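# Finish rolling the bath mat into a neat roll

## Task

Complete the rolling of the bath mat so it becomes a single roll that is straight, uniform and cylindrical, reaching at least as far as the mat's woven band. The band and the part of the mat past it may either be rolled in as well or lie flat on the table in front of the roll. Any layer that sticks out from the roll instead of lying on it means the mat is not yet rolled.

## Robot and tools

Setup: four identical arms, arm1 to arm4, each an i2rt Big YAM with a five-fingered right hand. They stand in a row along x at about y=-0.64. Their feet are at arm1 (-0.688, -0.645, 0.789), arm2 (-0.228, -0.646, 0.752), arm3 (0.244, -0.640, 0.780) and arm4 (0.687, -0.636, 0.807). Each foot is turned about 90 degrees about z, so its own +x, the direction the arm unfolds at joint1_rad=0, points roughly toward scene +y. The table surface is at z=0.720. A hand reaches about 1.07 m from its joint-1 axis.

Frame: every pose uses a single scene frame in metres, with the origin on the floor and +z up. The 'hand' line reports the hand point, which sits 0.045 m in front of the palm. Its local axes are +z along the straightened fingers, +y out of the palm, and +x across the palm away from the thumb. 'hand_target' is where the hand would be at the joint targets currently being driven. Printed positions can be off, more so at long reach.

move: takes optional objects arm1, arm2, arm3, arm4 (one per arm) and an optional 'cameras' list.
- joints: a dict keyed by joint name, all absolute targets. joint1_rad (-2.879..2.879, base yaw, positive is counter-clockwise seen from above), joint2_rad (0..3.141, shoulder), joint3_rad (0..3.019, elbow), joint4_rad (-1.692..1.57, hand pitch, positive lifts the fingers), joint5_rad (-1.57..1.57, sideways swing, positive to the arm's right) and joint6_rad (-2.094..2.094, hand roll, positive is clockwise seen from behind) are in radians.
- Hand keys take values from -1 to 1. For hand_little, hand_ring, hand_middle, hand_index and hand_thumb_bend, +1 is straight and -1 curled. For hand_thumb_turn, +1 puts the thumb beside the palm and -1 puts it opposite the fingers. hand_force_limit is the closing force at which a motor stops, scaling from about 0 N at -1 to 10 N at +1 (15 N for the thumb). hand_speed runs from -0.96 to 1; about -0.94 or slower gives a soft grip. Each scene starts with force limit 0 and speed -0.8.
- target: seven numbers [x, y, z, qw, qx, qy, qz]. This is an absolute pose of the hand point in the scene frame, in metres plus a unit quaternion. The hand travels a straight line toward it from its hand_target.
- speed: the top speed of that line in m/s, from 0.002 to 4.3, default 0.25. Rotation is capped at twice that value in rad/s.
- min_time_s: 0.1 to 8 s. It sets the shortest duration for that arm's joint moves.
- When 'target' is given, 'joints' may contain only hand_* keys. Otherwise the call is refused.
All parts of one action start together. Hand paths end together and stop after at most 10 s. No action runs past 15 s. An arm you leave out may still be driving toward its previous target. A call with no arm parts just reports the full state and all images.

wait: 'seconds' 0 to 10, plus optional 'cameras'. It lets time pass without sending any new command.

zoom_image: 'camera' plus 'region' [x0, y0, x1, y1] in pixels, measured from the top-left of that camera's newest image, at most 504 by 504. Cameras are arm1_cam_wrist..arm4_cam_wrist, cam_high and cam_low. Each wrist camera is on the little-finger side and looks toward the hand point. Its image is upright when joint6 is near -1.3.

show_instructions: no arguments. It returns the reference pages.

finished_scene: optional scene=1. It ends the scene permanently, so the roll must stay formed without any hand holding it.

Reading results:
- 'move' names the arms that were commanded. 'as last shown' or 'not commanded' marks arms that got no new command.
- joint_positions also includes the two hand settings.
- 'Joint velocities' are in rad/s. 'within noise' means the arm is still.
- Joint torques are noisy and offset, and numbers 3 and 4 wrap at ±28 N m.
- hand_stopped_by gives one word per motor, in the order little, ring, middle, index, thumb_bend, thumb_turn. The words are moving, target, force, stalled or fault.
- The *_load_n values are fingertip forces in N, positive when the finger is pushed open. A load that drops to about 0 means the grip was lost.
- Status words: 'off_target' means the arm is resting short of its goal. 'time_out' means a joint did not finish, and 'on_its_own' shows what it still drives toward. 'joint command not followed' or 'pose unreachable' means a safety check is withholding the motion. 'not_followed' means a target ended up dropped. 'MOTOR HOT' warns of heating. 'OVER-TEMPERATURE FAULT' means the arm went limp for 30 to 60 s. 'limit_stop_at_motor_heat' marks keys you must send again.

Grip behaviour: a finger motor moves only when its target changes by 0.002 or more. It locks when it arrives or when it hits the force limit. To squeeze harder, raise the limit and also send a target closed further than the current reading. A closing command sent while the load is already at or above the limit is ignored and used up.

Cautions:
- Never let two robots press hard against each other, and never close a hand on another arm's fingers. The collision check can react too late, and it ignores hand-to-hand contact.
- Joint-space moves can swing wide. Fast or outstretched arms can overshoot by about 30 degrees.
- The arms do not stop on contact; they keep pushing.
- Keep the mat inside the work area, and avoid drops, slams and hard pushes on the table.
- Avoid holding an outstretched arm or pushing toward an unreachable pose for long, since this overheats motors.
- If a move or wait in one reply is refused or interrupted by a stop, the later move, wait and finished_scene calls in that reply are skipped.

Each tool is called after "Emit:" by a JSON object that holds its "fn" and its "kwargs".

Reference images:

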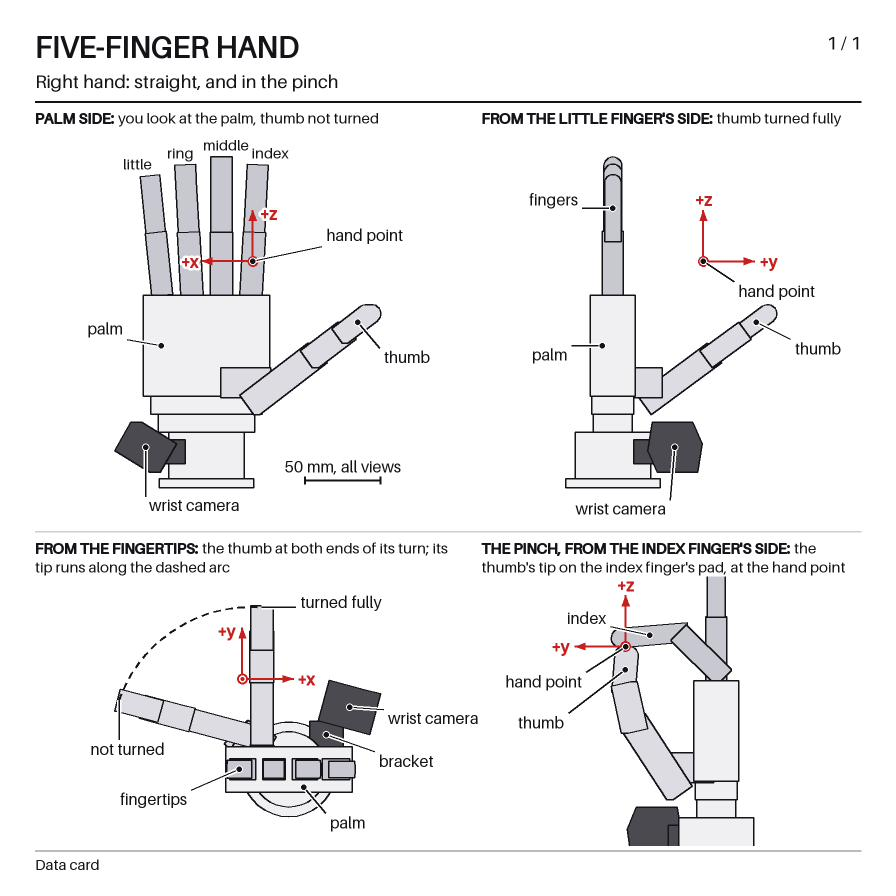

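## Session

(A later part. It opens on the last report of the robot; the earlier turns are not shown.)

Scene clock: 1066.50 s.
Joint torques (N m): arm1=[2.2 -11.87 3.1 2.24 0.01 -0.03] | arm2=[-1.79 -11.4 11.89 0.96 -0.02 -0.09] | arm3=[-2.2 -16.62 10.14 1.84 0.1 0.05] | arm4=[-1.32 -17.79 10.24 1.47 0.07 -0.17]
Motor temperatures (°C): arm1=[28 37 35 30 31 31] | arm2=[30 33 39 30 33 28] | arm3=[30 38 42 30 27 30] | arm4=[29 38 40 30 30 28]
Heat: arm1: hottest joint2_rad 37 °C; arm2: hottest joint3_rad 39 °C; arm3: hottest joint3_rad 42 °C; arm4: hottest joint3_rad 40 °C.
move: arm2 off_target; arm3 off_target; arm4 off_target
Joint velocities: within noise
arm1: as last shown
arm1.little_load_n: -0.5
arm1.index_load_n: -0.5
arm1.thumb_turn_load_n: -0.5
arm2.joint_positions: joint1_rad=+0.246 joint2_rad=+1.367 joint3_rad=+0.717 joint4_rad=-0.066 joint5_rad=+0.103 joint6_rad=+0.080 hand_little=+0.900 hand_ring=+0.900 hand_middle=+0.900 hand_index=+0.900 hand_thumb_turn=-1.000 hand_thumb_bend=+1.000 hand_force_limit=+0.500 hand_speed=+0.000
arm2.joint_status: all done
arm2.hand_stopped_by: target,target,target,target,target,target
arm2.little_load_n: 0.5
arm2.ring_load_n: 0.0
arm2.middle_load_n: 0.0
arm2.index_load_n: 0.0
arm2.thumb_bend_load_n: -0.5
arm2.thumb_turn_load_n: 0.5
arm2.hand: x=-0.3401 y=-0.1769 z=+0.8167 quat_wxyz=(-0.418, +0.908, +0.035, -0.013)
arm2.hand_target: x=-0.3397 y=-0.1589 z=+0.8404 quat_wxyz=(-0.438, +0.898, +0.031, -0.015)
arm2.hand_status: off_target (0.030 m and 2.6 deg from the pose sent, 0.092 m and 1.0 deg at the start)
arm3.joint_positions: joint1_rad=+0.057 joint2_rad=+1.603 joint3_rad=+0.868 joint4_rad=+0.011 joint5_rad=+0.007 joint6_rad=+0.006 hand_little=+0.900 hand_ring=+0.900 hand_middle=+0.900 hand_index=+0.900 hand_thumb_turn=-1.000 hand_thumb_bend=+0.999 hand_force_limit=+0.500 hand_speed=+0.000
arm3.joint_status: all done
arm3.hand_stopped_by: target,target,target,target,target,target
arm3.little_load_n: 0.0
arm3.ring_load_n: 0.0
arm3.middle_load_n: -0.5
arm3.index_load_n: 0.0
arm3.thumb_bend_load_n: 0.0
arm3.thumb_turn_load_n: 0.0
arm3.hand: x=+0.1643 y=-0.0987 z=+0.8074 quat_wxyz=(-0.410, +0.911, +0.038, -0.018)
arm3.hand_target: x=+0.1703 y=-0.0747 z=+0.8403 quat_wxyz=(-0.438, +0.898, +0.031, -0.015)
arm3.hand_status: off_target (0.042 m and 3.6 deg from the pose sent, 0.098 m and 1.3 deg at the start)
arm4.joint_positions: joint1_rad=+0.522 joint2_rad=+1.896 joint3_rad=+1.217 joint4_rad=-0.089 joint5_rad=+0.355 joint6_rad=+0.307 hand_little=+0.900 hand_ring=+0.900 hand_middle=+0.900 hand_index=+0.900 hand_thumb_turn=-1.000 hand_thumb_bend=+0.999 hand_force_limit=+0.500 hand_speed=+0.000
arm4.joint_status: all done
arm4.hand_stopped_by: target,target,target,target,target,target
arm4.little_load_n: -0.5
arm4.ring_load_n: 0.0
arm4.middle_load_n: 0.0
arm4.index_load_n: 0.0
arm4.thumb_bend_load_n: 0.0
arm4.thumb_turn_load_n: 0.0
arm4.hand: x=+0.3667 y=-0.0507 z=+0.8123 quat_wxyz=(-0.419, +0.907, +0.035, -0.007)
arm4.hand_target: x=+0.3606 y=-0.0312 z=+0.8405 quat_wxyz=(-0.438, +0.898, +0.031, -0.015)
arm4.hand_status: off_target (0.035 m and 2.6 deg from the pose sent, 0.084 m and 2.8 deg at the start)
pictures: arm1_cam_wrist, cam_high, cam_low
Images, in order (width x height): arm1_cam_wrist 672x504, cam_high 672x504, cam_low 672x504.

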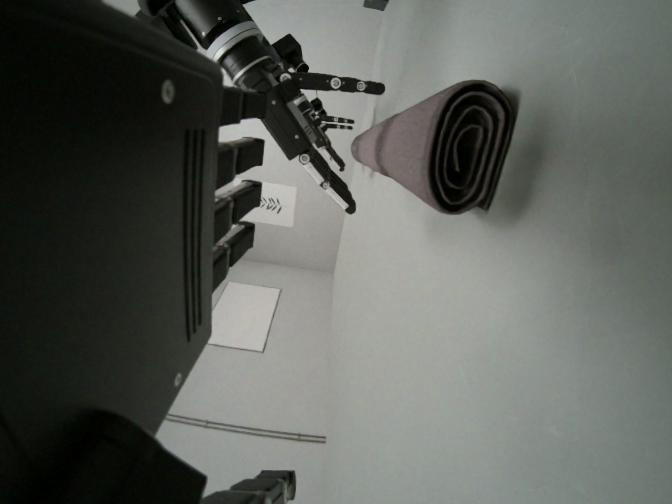

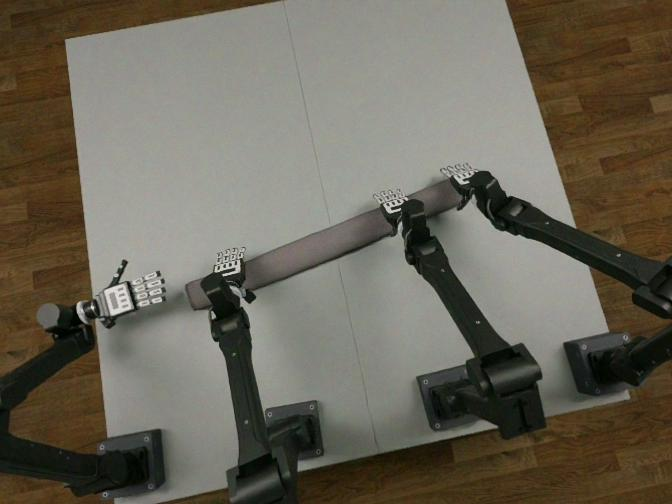

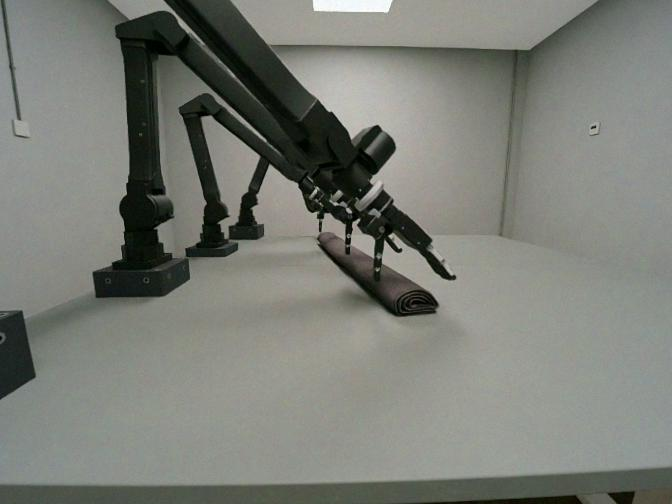

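Emit:
{"fn": "move", "kwargs": {"arm2": {"target": [-0.34, -0.17, 0.92, 0.4381, -0.8983, -0.0314, 0.0153], "speed": 0.12}, "arm3": {"target": [0.17, -0.08, 0.92, 0.4381, -0.8983, -0.0314, 0.0153], "speed": 0.12}, "arm4": {"target": [0.36, -0.04, 0.92, 0.4381, -0.8983, -0.0314, 0.0153], "speed": 0.12}}}

Emit:
{"fn": "move", "kwargs": {"arm2": {"target": [-0.20, -0.32, 0.95, 0.4381, -0.8983, -0.0314, 0.0153], "speed": 0.15}, "arm3": {"target": [0.20, -0.26, 0.95, 0.4381, -0.8983, -0.0314, 0.0153], "speed": 0.15}, "arm4": {"target": [0.50, -0.22, 0.95, 0.4381, -0.8983, -0.0314, 0.0153], "speed": 0.15}, "cameras": ["all"]}}

Emit:
{"fn": "zoom_image", "kwargs": {"camera": "cam_high", "region": [180, 160, 480, 310]}}

Emit:
{"fn": "zoom_image", "kwargs": {"camera": "cam_low", "region": [300, 220, 460, 340]}}

Emit:
{"fn": "zoom_image", "kwargs": {"camera": "arm1_cam_wrist", "region": [330, 70, 530, 250]}}

Scene clock: 1068.77 s.
Joint torques (N m): arm1=[1.85 -11.34 3.12 2.24 0.02 0.01] | arm2=[-0.62 -9.58 13.24 1.07 0.17 -0.06] | arm3=[-1.96 -15.62 11.63 1.81 0.13 0.06] | arm4=[-0.73 -17.38 11.38 1.59 0.21 -0.1]
Motor temperatures (°C): arm1=[28 37 35 30 31 31] | arm2=[30 33 40 30 33 28] | arm3=[30 38 42 30 27 30] | arm4=[29 38 40 30 30 28]
Heat: arm1: hottest joint2_rad 37 °C; arm2: hottest joint3_rad 40 °C; arm3: hottest joint3_rad 42 °C; arm4: hottest joint3_rad 40 °C.
move: arm2 off_target; arm3 off_target; arm4 off_target
Joint velocities: within noise
arm1: as last shown
arm1.little_load_n: 0.0
arm1.index_load_n: 0.0
arm2.joint_positions: joint1_rad=+0.246 joint2_rad=+1.221 joint3_rad=+0.820 joint4_rad=-0.320 joint5_rad=+0.104 joint6_rad=+0.080 hand_little=+0.900 hand_ring=+0.900 hand_middle=+0.900 hand_index=+0.900 hand_thumb_turn=-1.000 hand_thumb_bend=+1.000 hand_force_limit=+0.500 hand_speed=+0.000
arm2.joint_status: not commanded
arm2.hand_stopped_by: target,target,target,target,target,target
arm2.little_load_n: 0.0
arm2.ring_load_n: 0.0
arm2.middle_load_n: 0.0
arm2.index_load_n: 0.0
arm2.thumb_bend_load_n: 0.0
arm2.thumb_turn_load_n: 0.0
arm2.hand: x=-0.3379 y=-0.1863 z=+0.8926 quat_wxyz=(-0.416, +0.909, +0.035, -0.013)
arm2.hand_target: x=-0.3397 y=-0.1711 z=+0.9202 quat_wxyz=(-0.438, +0.898, +0.031, -0.015)
arm2.hand_status: off_target (0.032 m and 2.8 deg from the pose sent, 0.104 m and 2.6 deg at the start)
arm3.joint_positions: joint1_rad=+0.057 joint2_rad=+1.465 joint3_rad=+0.950 joint4_rad=-0.215 joint5_rad=+0.007 joint6_rad=+0.006 hand_little=+0.900 hand_ring=+0.900 hand_middle=+0.900 hand_index=+0.900 hand_thumb_turn=-1.000 hand_thumb_bend=+0.999 hand_force_limit=+0.500 hand_speed=+0.000
arm3.joint_status: not commanded
arm3.hand_stopped_by: target,target,target,target,target,target
arm3.little_load_n: 0.0
arm3.ring_load_n: 0.0
arm3.middle_load_n: 0.0
arm3.index_load_n: 0.0
arm3.thumb_bend_load_n: 0.0
arm3.thumb_turn_load_n: 0.0
arm3.hand: x=+0.1649 y=-0.1036 z=+0.8818 quat_wxyz=(-0.408, +0.912, +0.038, -0.017)
arm3.hand_target: x=+0.1702 y=-0.0820 z=+0.9205 quat_wxyz=(-0.438, +0.898, +0.031, -0.015)
arm3.hand_status: off_target (0.045 m and 3.9 deg from the pose sent, 0.114 m and 3.6 deg at the start)
arm4.joint_positions: joint1_rad=+0.522 joint2_rad=+1.771 joint3_rad=+1.269 joint4_rad=-0.275 joint5_rad=+0.357 joint6_rad=+0.307 hand_little=+0.900 hand_ring=+0.900 hand_middle=+0.900 hand_index=+0.900 hand_thumb_turn=-1.000 hand_thumb_bend=+0.999 hand_force_limit=+0.500 hand_speed=+0.000
arm4.joint_status: not commanded
arm4.hand_stopped_by: target,target,target,target,target,target
arm4.little_load_n: 0.0
arm4.ring_load_n: 0.0
arm4.middle_load_n: 0.0
arm4.index_load_n: 0.0
arm4.thumb_bend_load_n: 0.0
arm4.thumb_turn_load_n: 0.0
arm4.hand: x=+0.3708 y=-0.0576 z=+0.8875 quat_wxyz=(-0.416, +0.909, +0.036, -0.005)
arm4.hand_target: x=+0.3608 y=-0.0415 z=+0.9206 quat_wxyz=(-0.438, +0.898, +0.031, -0.015)
arm4.hand_status: off_target (0.038 m and 3.1 deg from the pose sent, 0.108 m and 2.6 deg at the start)
pictures: none

Scene clock: 1071.23 s.
Joint torques (N m): arm1=[1.61 -10.58 3.28 2 0.09 -0.01] | arm2=[-1.9 -3.84 9.74 1.22 -0.18 -0.16] | arm3=[-2.14 -6.42 8.02 1.91 -0.02 -0.1] | arm4=[-1.44 -8.23 7.05 1.68 0.01 -0.12]
Motor temperatures (°C): arm1=[28 37 35 30 31 31] | arm2=[30 33 40 30 33 28] | arm3=[30 38 42 30 27 30] | arm4=[29 38 40 30 30 28]
Heat: arm1: hottest joint2_rad 37 °C; arm2: hottest joint3_rad 40 °C; arm3: hottest joint3_rad 42 °C; arm4: hottest joint3_rad 40 °C.
move: arm2 done; arm3 done; arm4 done
Joint velocities: within noise
arm1: as last shown
arm2.joint_positions: joint1_rad=-0.246 joint2_rad=+0.738 joint3_rad=+0.674 joint4_rad=-0.636 joint5_rad=-0.280 joint6_rad=-0.224 hand_little=+0.900 hand_ring=+0.900 hand_middle=+0.900 hand_index=+0.900 hand_thumb_turn=-1.000 hand_thumb_bend=+1.000 hand_force_limit=+0.500 hand_speed=+0.000
arm2.joint_status: not commanded
arm2.hand_stopped_by: target,target,target,target,target,target
arm2.little_load_n: 0.0
arm2.ring_load_n: 0.0
arm2.middle_load_n: 0.0
arm2.index_load_n: 0.0
arm2.thumb_bend_load_n: 0.0
arm2.thumb_turn_load_n: 0.0
arm2.hand: x=-0.2025 y=-0.3182 z=+0.9491 quat_wxyz=(-0.438, +0.898, +0.030, -0.018)
arm2.hand_target: x=-0.2000 y=-0.3199 z=+0.9501 quat_wxyz=(-0.438, +0.898, +0.031, -0.015)
arm2.hand_status: done (0.003 m and 0.4 deg from the pose sent, 0.200 m and 2.8 deg at the start)
arm3.joint_positions: joint1_rad=+0.001 joint2_rad=+0.904 joint3_rad=+0.671 joint4_rad=-0.430 joint5_rad=-0.035 joint6_rad=-0.015 hand_little=+0.900 hand_ring=+0.900 hand_middle=+0.900 hand_index=+0.900 hand_thumb_turn=-1.000 hand_thumb_bend=+0.999 hand_force_limit=+0.500 hand_speed=+0.000
arm3.joint_status: not commanded
arm3.hand_stopped_by: target,target,target,target,target,target
arm3.little_load_n: -0.5
arm3.ring_load_n: 0.0
arm3.middle_load_n: 0.0
arm3.index_load_n: 0.0
arm3.thumb_bend_load_n: 0.0
arm3.thumb_turn_load_n: 0.0
arm3.hand: x=+0.1939 y=-0.2562 z=+0.9493 quat_wxyz=(-0.438, +0.898, +0.030, -0.021)
arm3.hand_target: x=+0.1999 y=-0.2599 z=+0.9498 quat_wxyz=(-0.438, +0.898, +0.031, -0.015)
arm3.hand_status: done (0.007 m and 0.6 deg from the pose sent, 0.174 m and 3.9 deg at the start)
arm4.joint_positions: joint1_rad=+0.446 joint2_rad=+1.162 joint3_rad=+0.769 joint4_rad=-0.299 joint5_rad=+0.297 joint6_rad=+0.254 hand_little=+0.900 hand_ring=+0.900 hand_middle=+0.900 hand_index=+0.900 hand_thumb_turn=-1.000 hand_thumb_bend=+0.999 hand_force_limit=+0.500 hand_speed=+0.000
arm4.joint_status: not commanded
arm4.hand_stopped_by: target,target,target,target,target,target
arm4.little_load_n: 0.0
arm4.ring_load_n: 0.0
arm4.middle_load_n: 0.0
arm4.index_load_n: 0.0
arm4.thumb_bend_load_n: 0.0
arm4.thumb_turn_load_n: 0.0
arm4.hand: x=+0.4934 y=-0.2144 z=+0.9539 quat_wxyz=(-0.443, +0.896, +0.029, -0.020)
arm4.hand_target: x=+0.4999 y=-0.2198 z=+0.9500 quat_wxyz=(-0.438, +0.898, +0.031, -0.015)
arm4.hand_status: done (0.009 m and 0.8 deg from the pose sent, 0.217 m and 3.1 deg at the start)
pictures: arm1_cam_wrist, arm2_cam_wrist, arm3_cam_wrist, arm4_cam_wrist, cam_high, cam_low
Images, in order (width x height): arm1_cam_wrist 672x504, arm2_cam_wrist 672x504, arm3_cam_wrist 672x504, arm4_cam_wrist 672x504, cam_high 672x504, cam_low 672x504.

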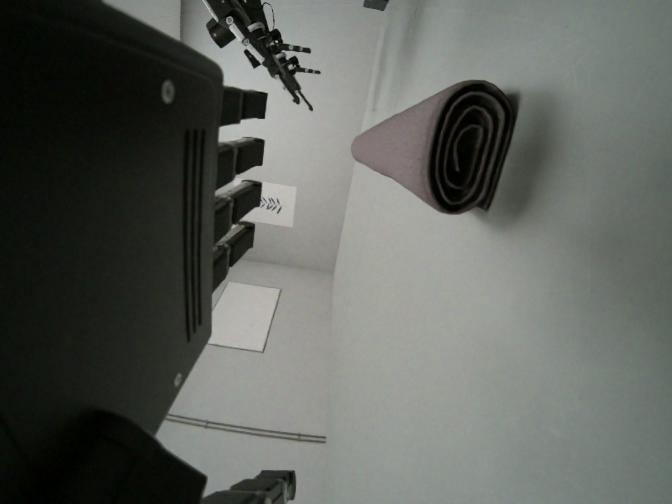

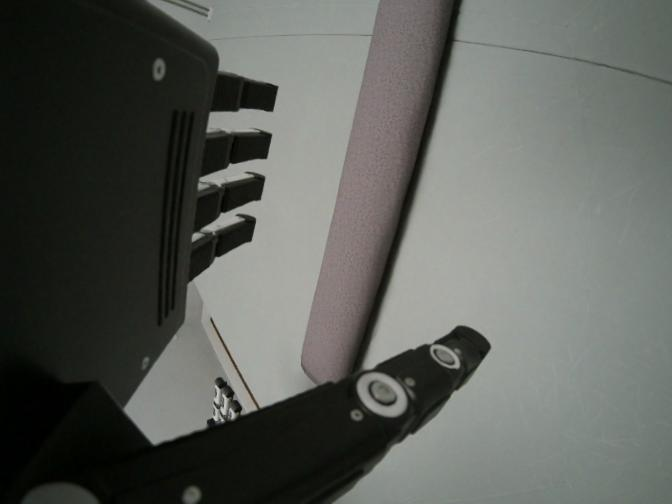

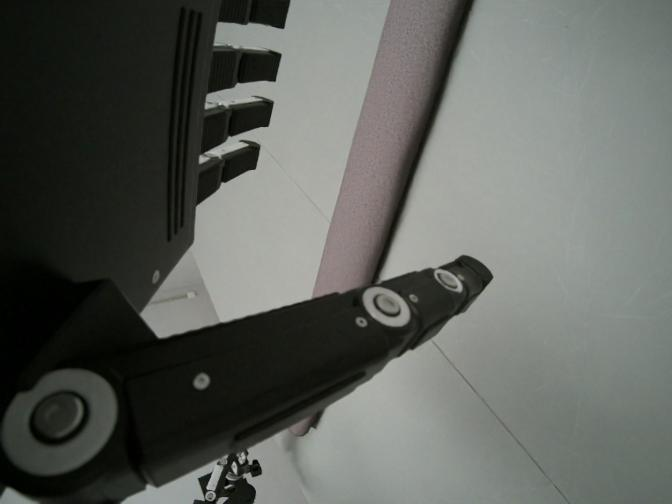

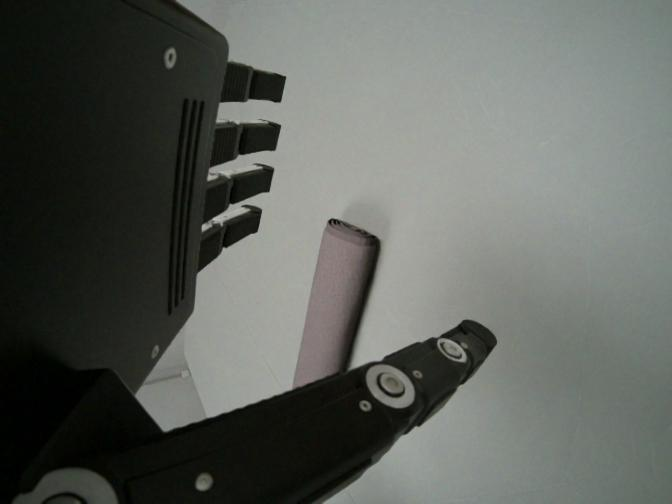

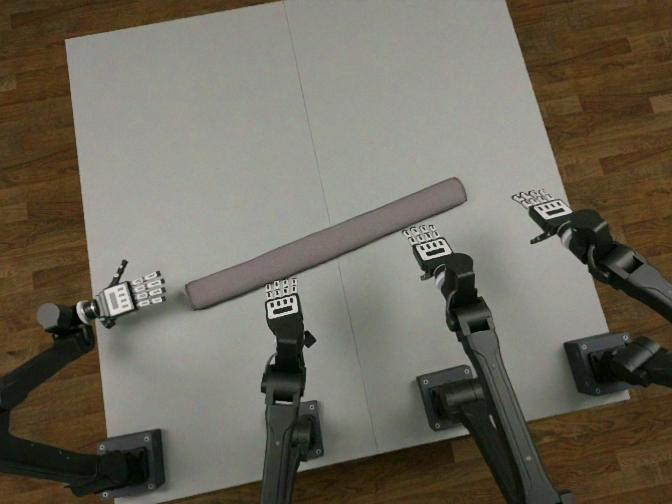

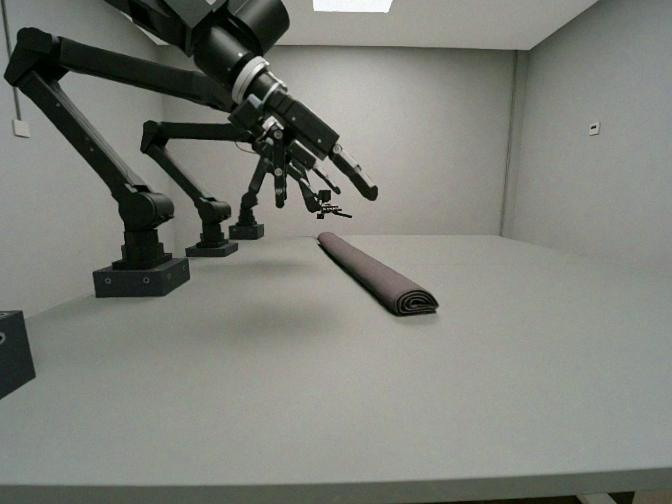

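Scaled by 1.680 from the camera's image (finer frame: 960x720).

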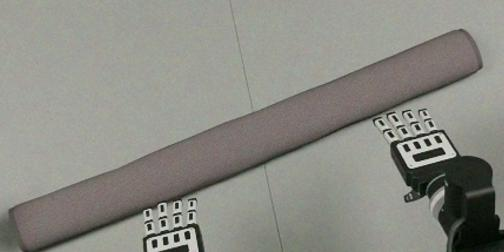

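Scaled by 3.150 from the camera's image (finer frame: 960x720).

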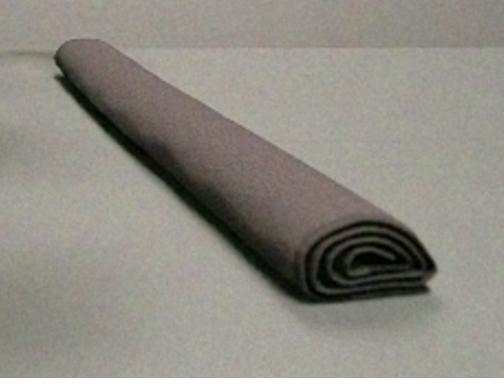

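Scaled by 2.520 from the camera's image (finer frame: 960x720).

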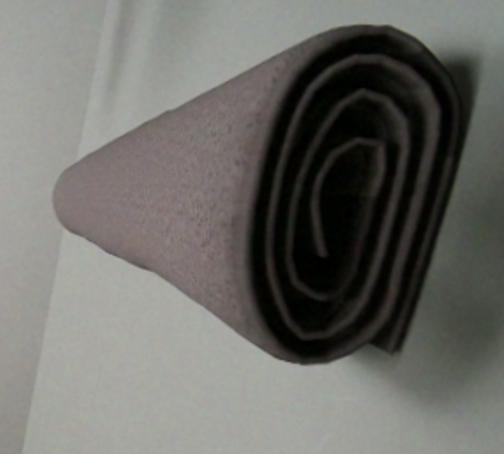

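Emit:
{"fn": "finished_scene", "kwargs": {}}

The scene is finished: the task was done.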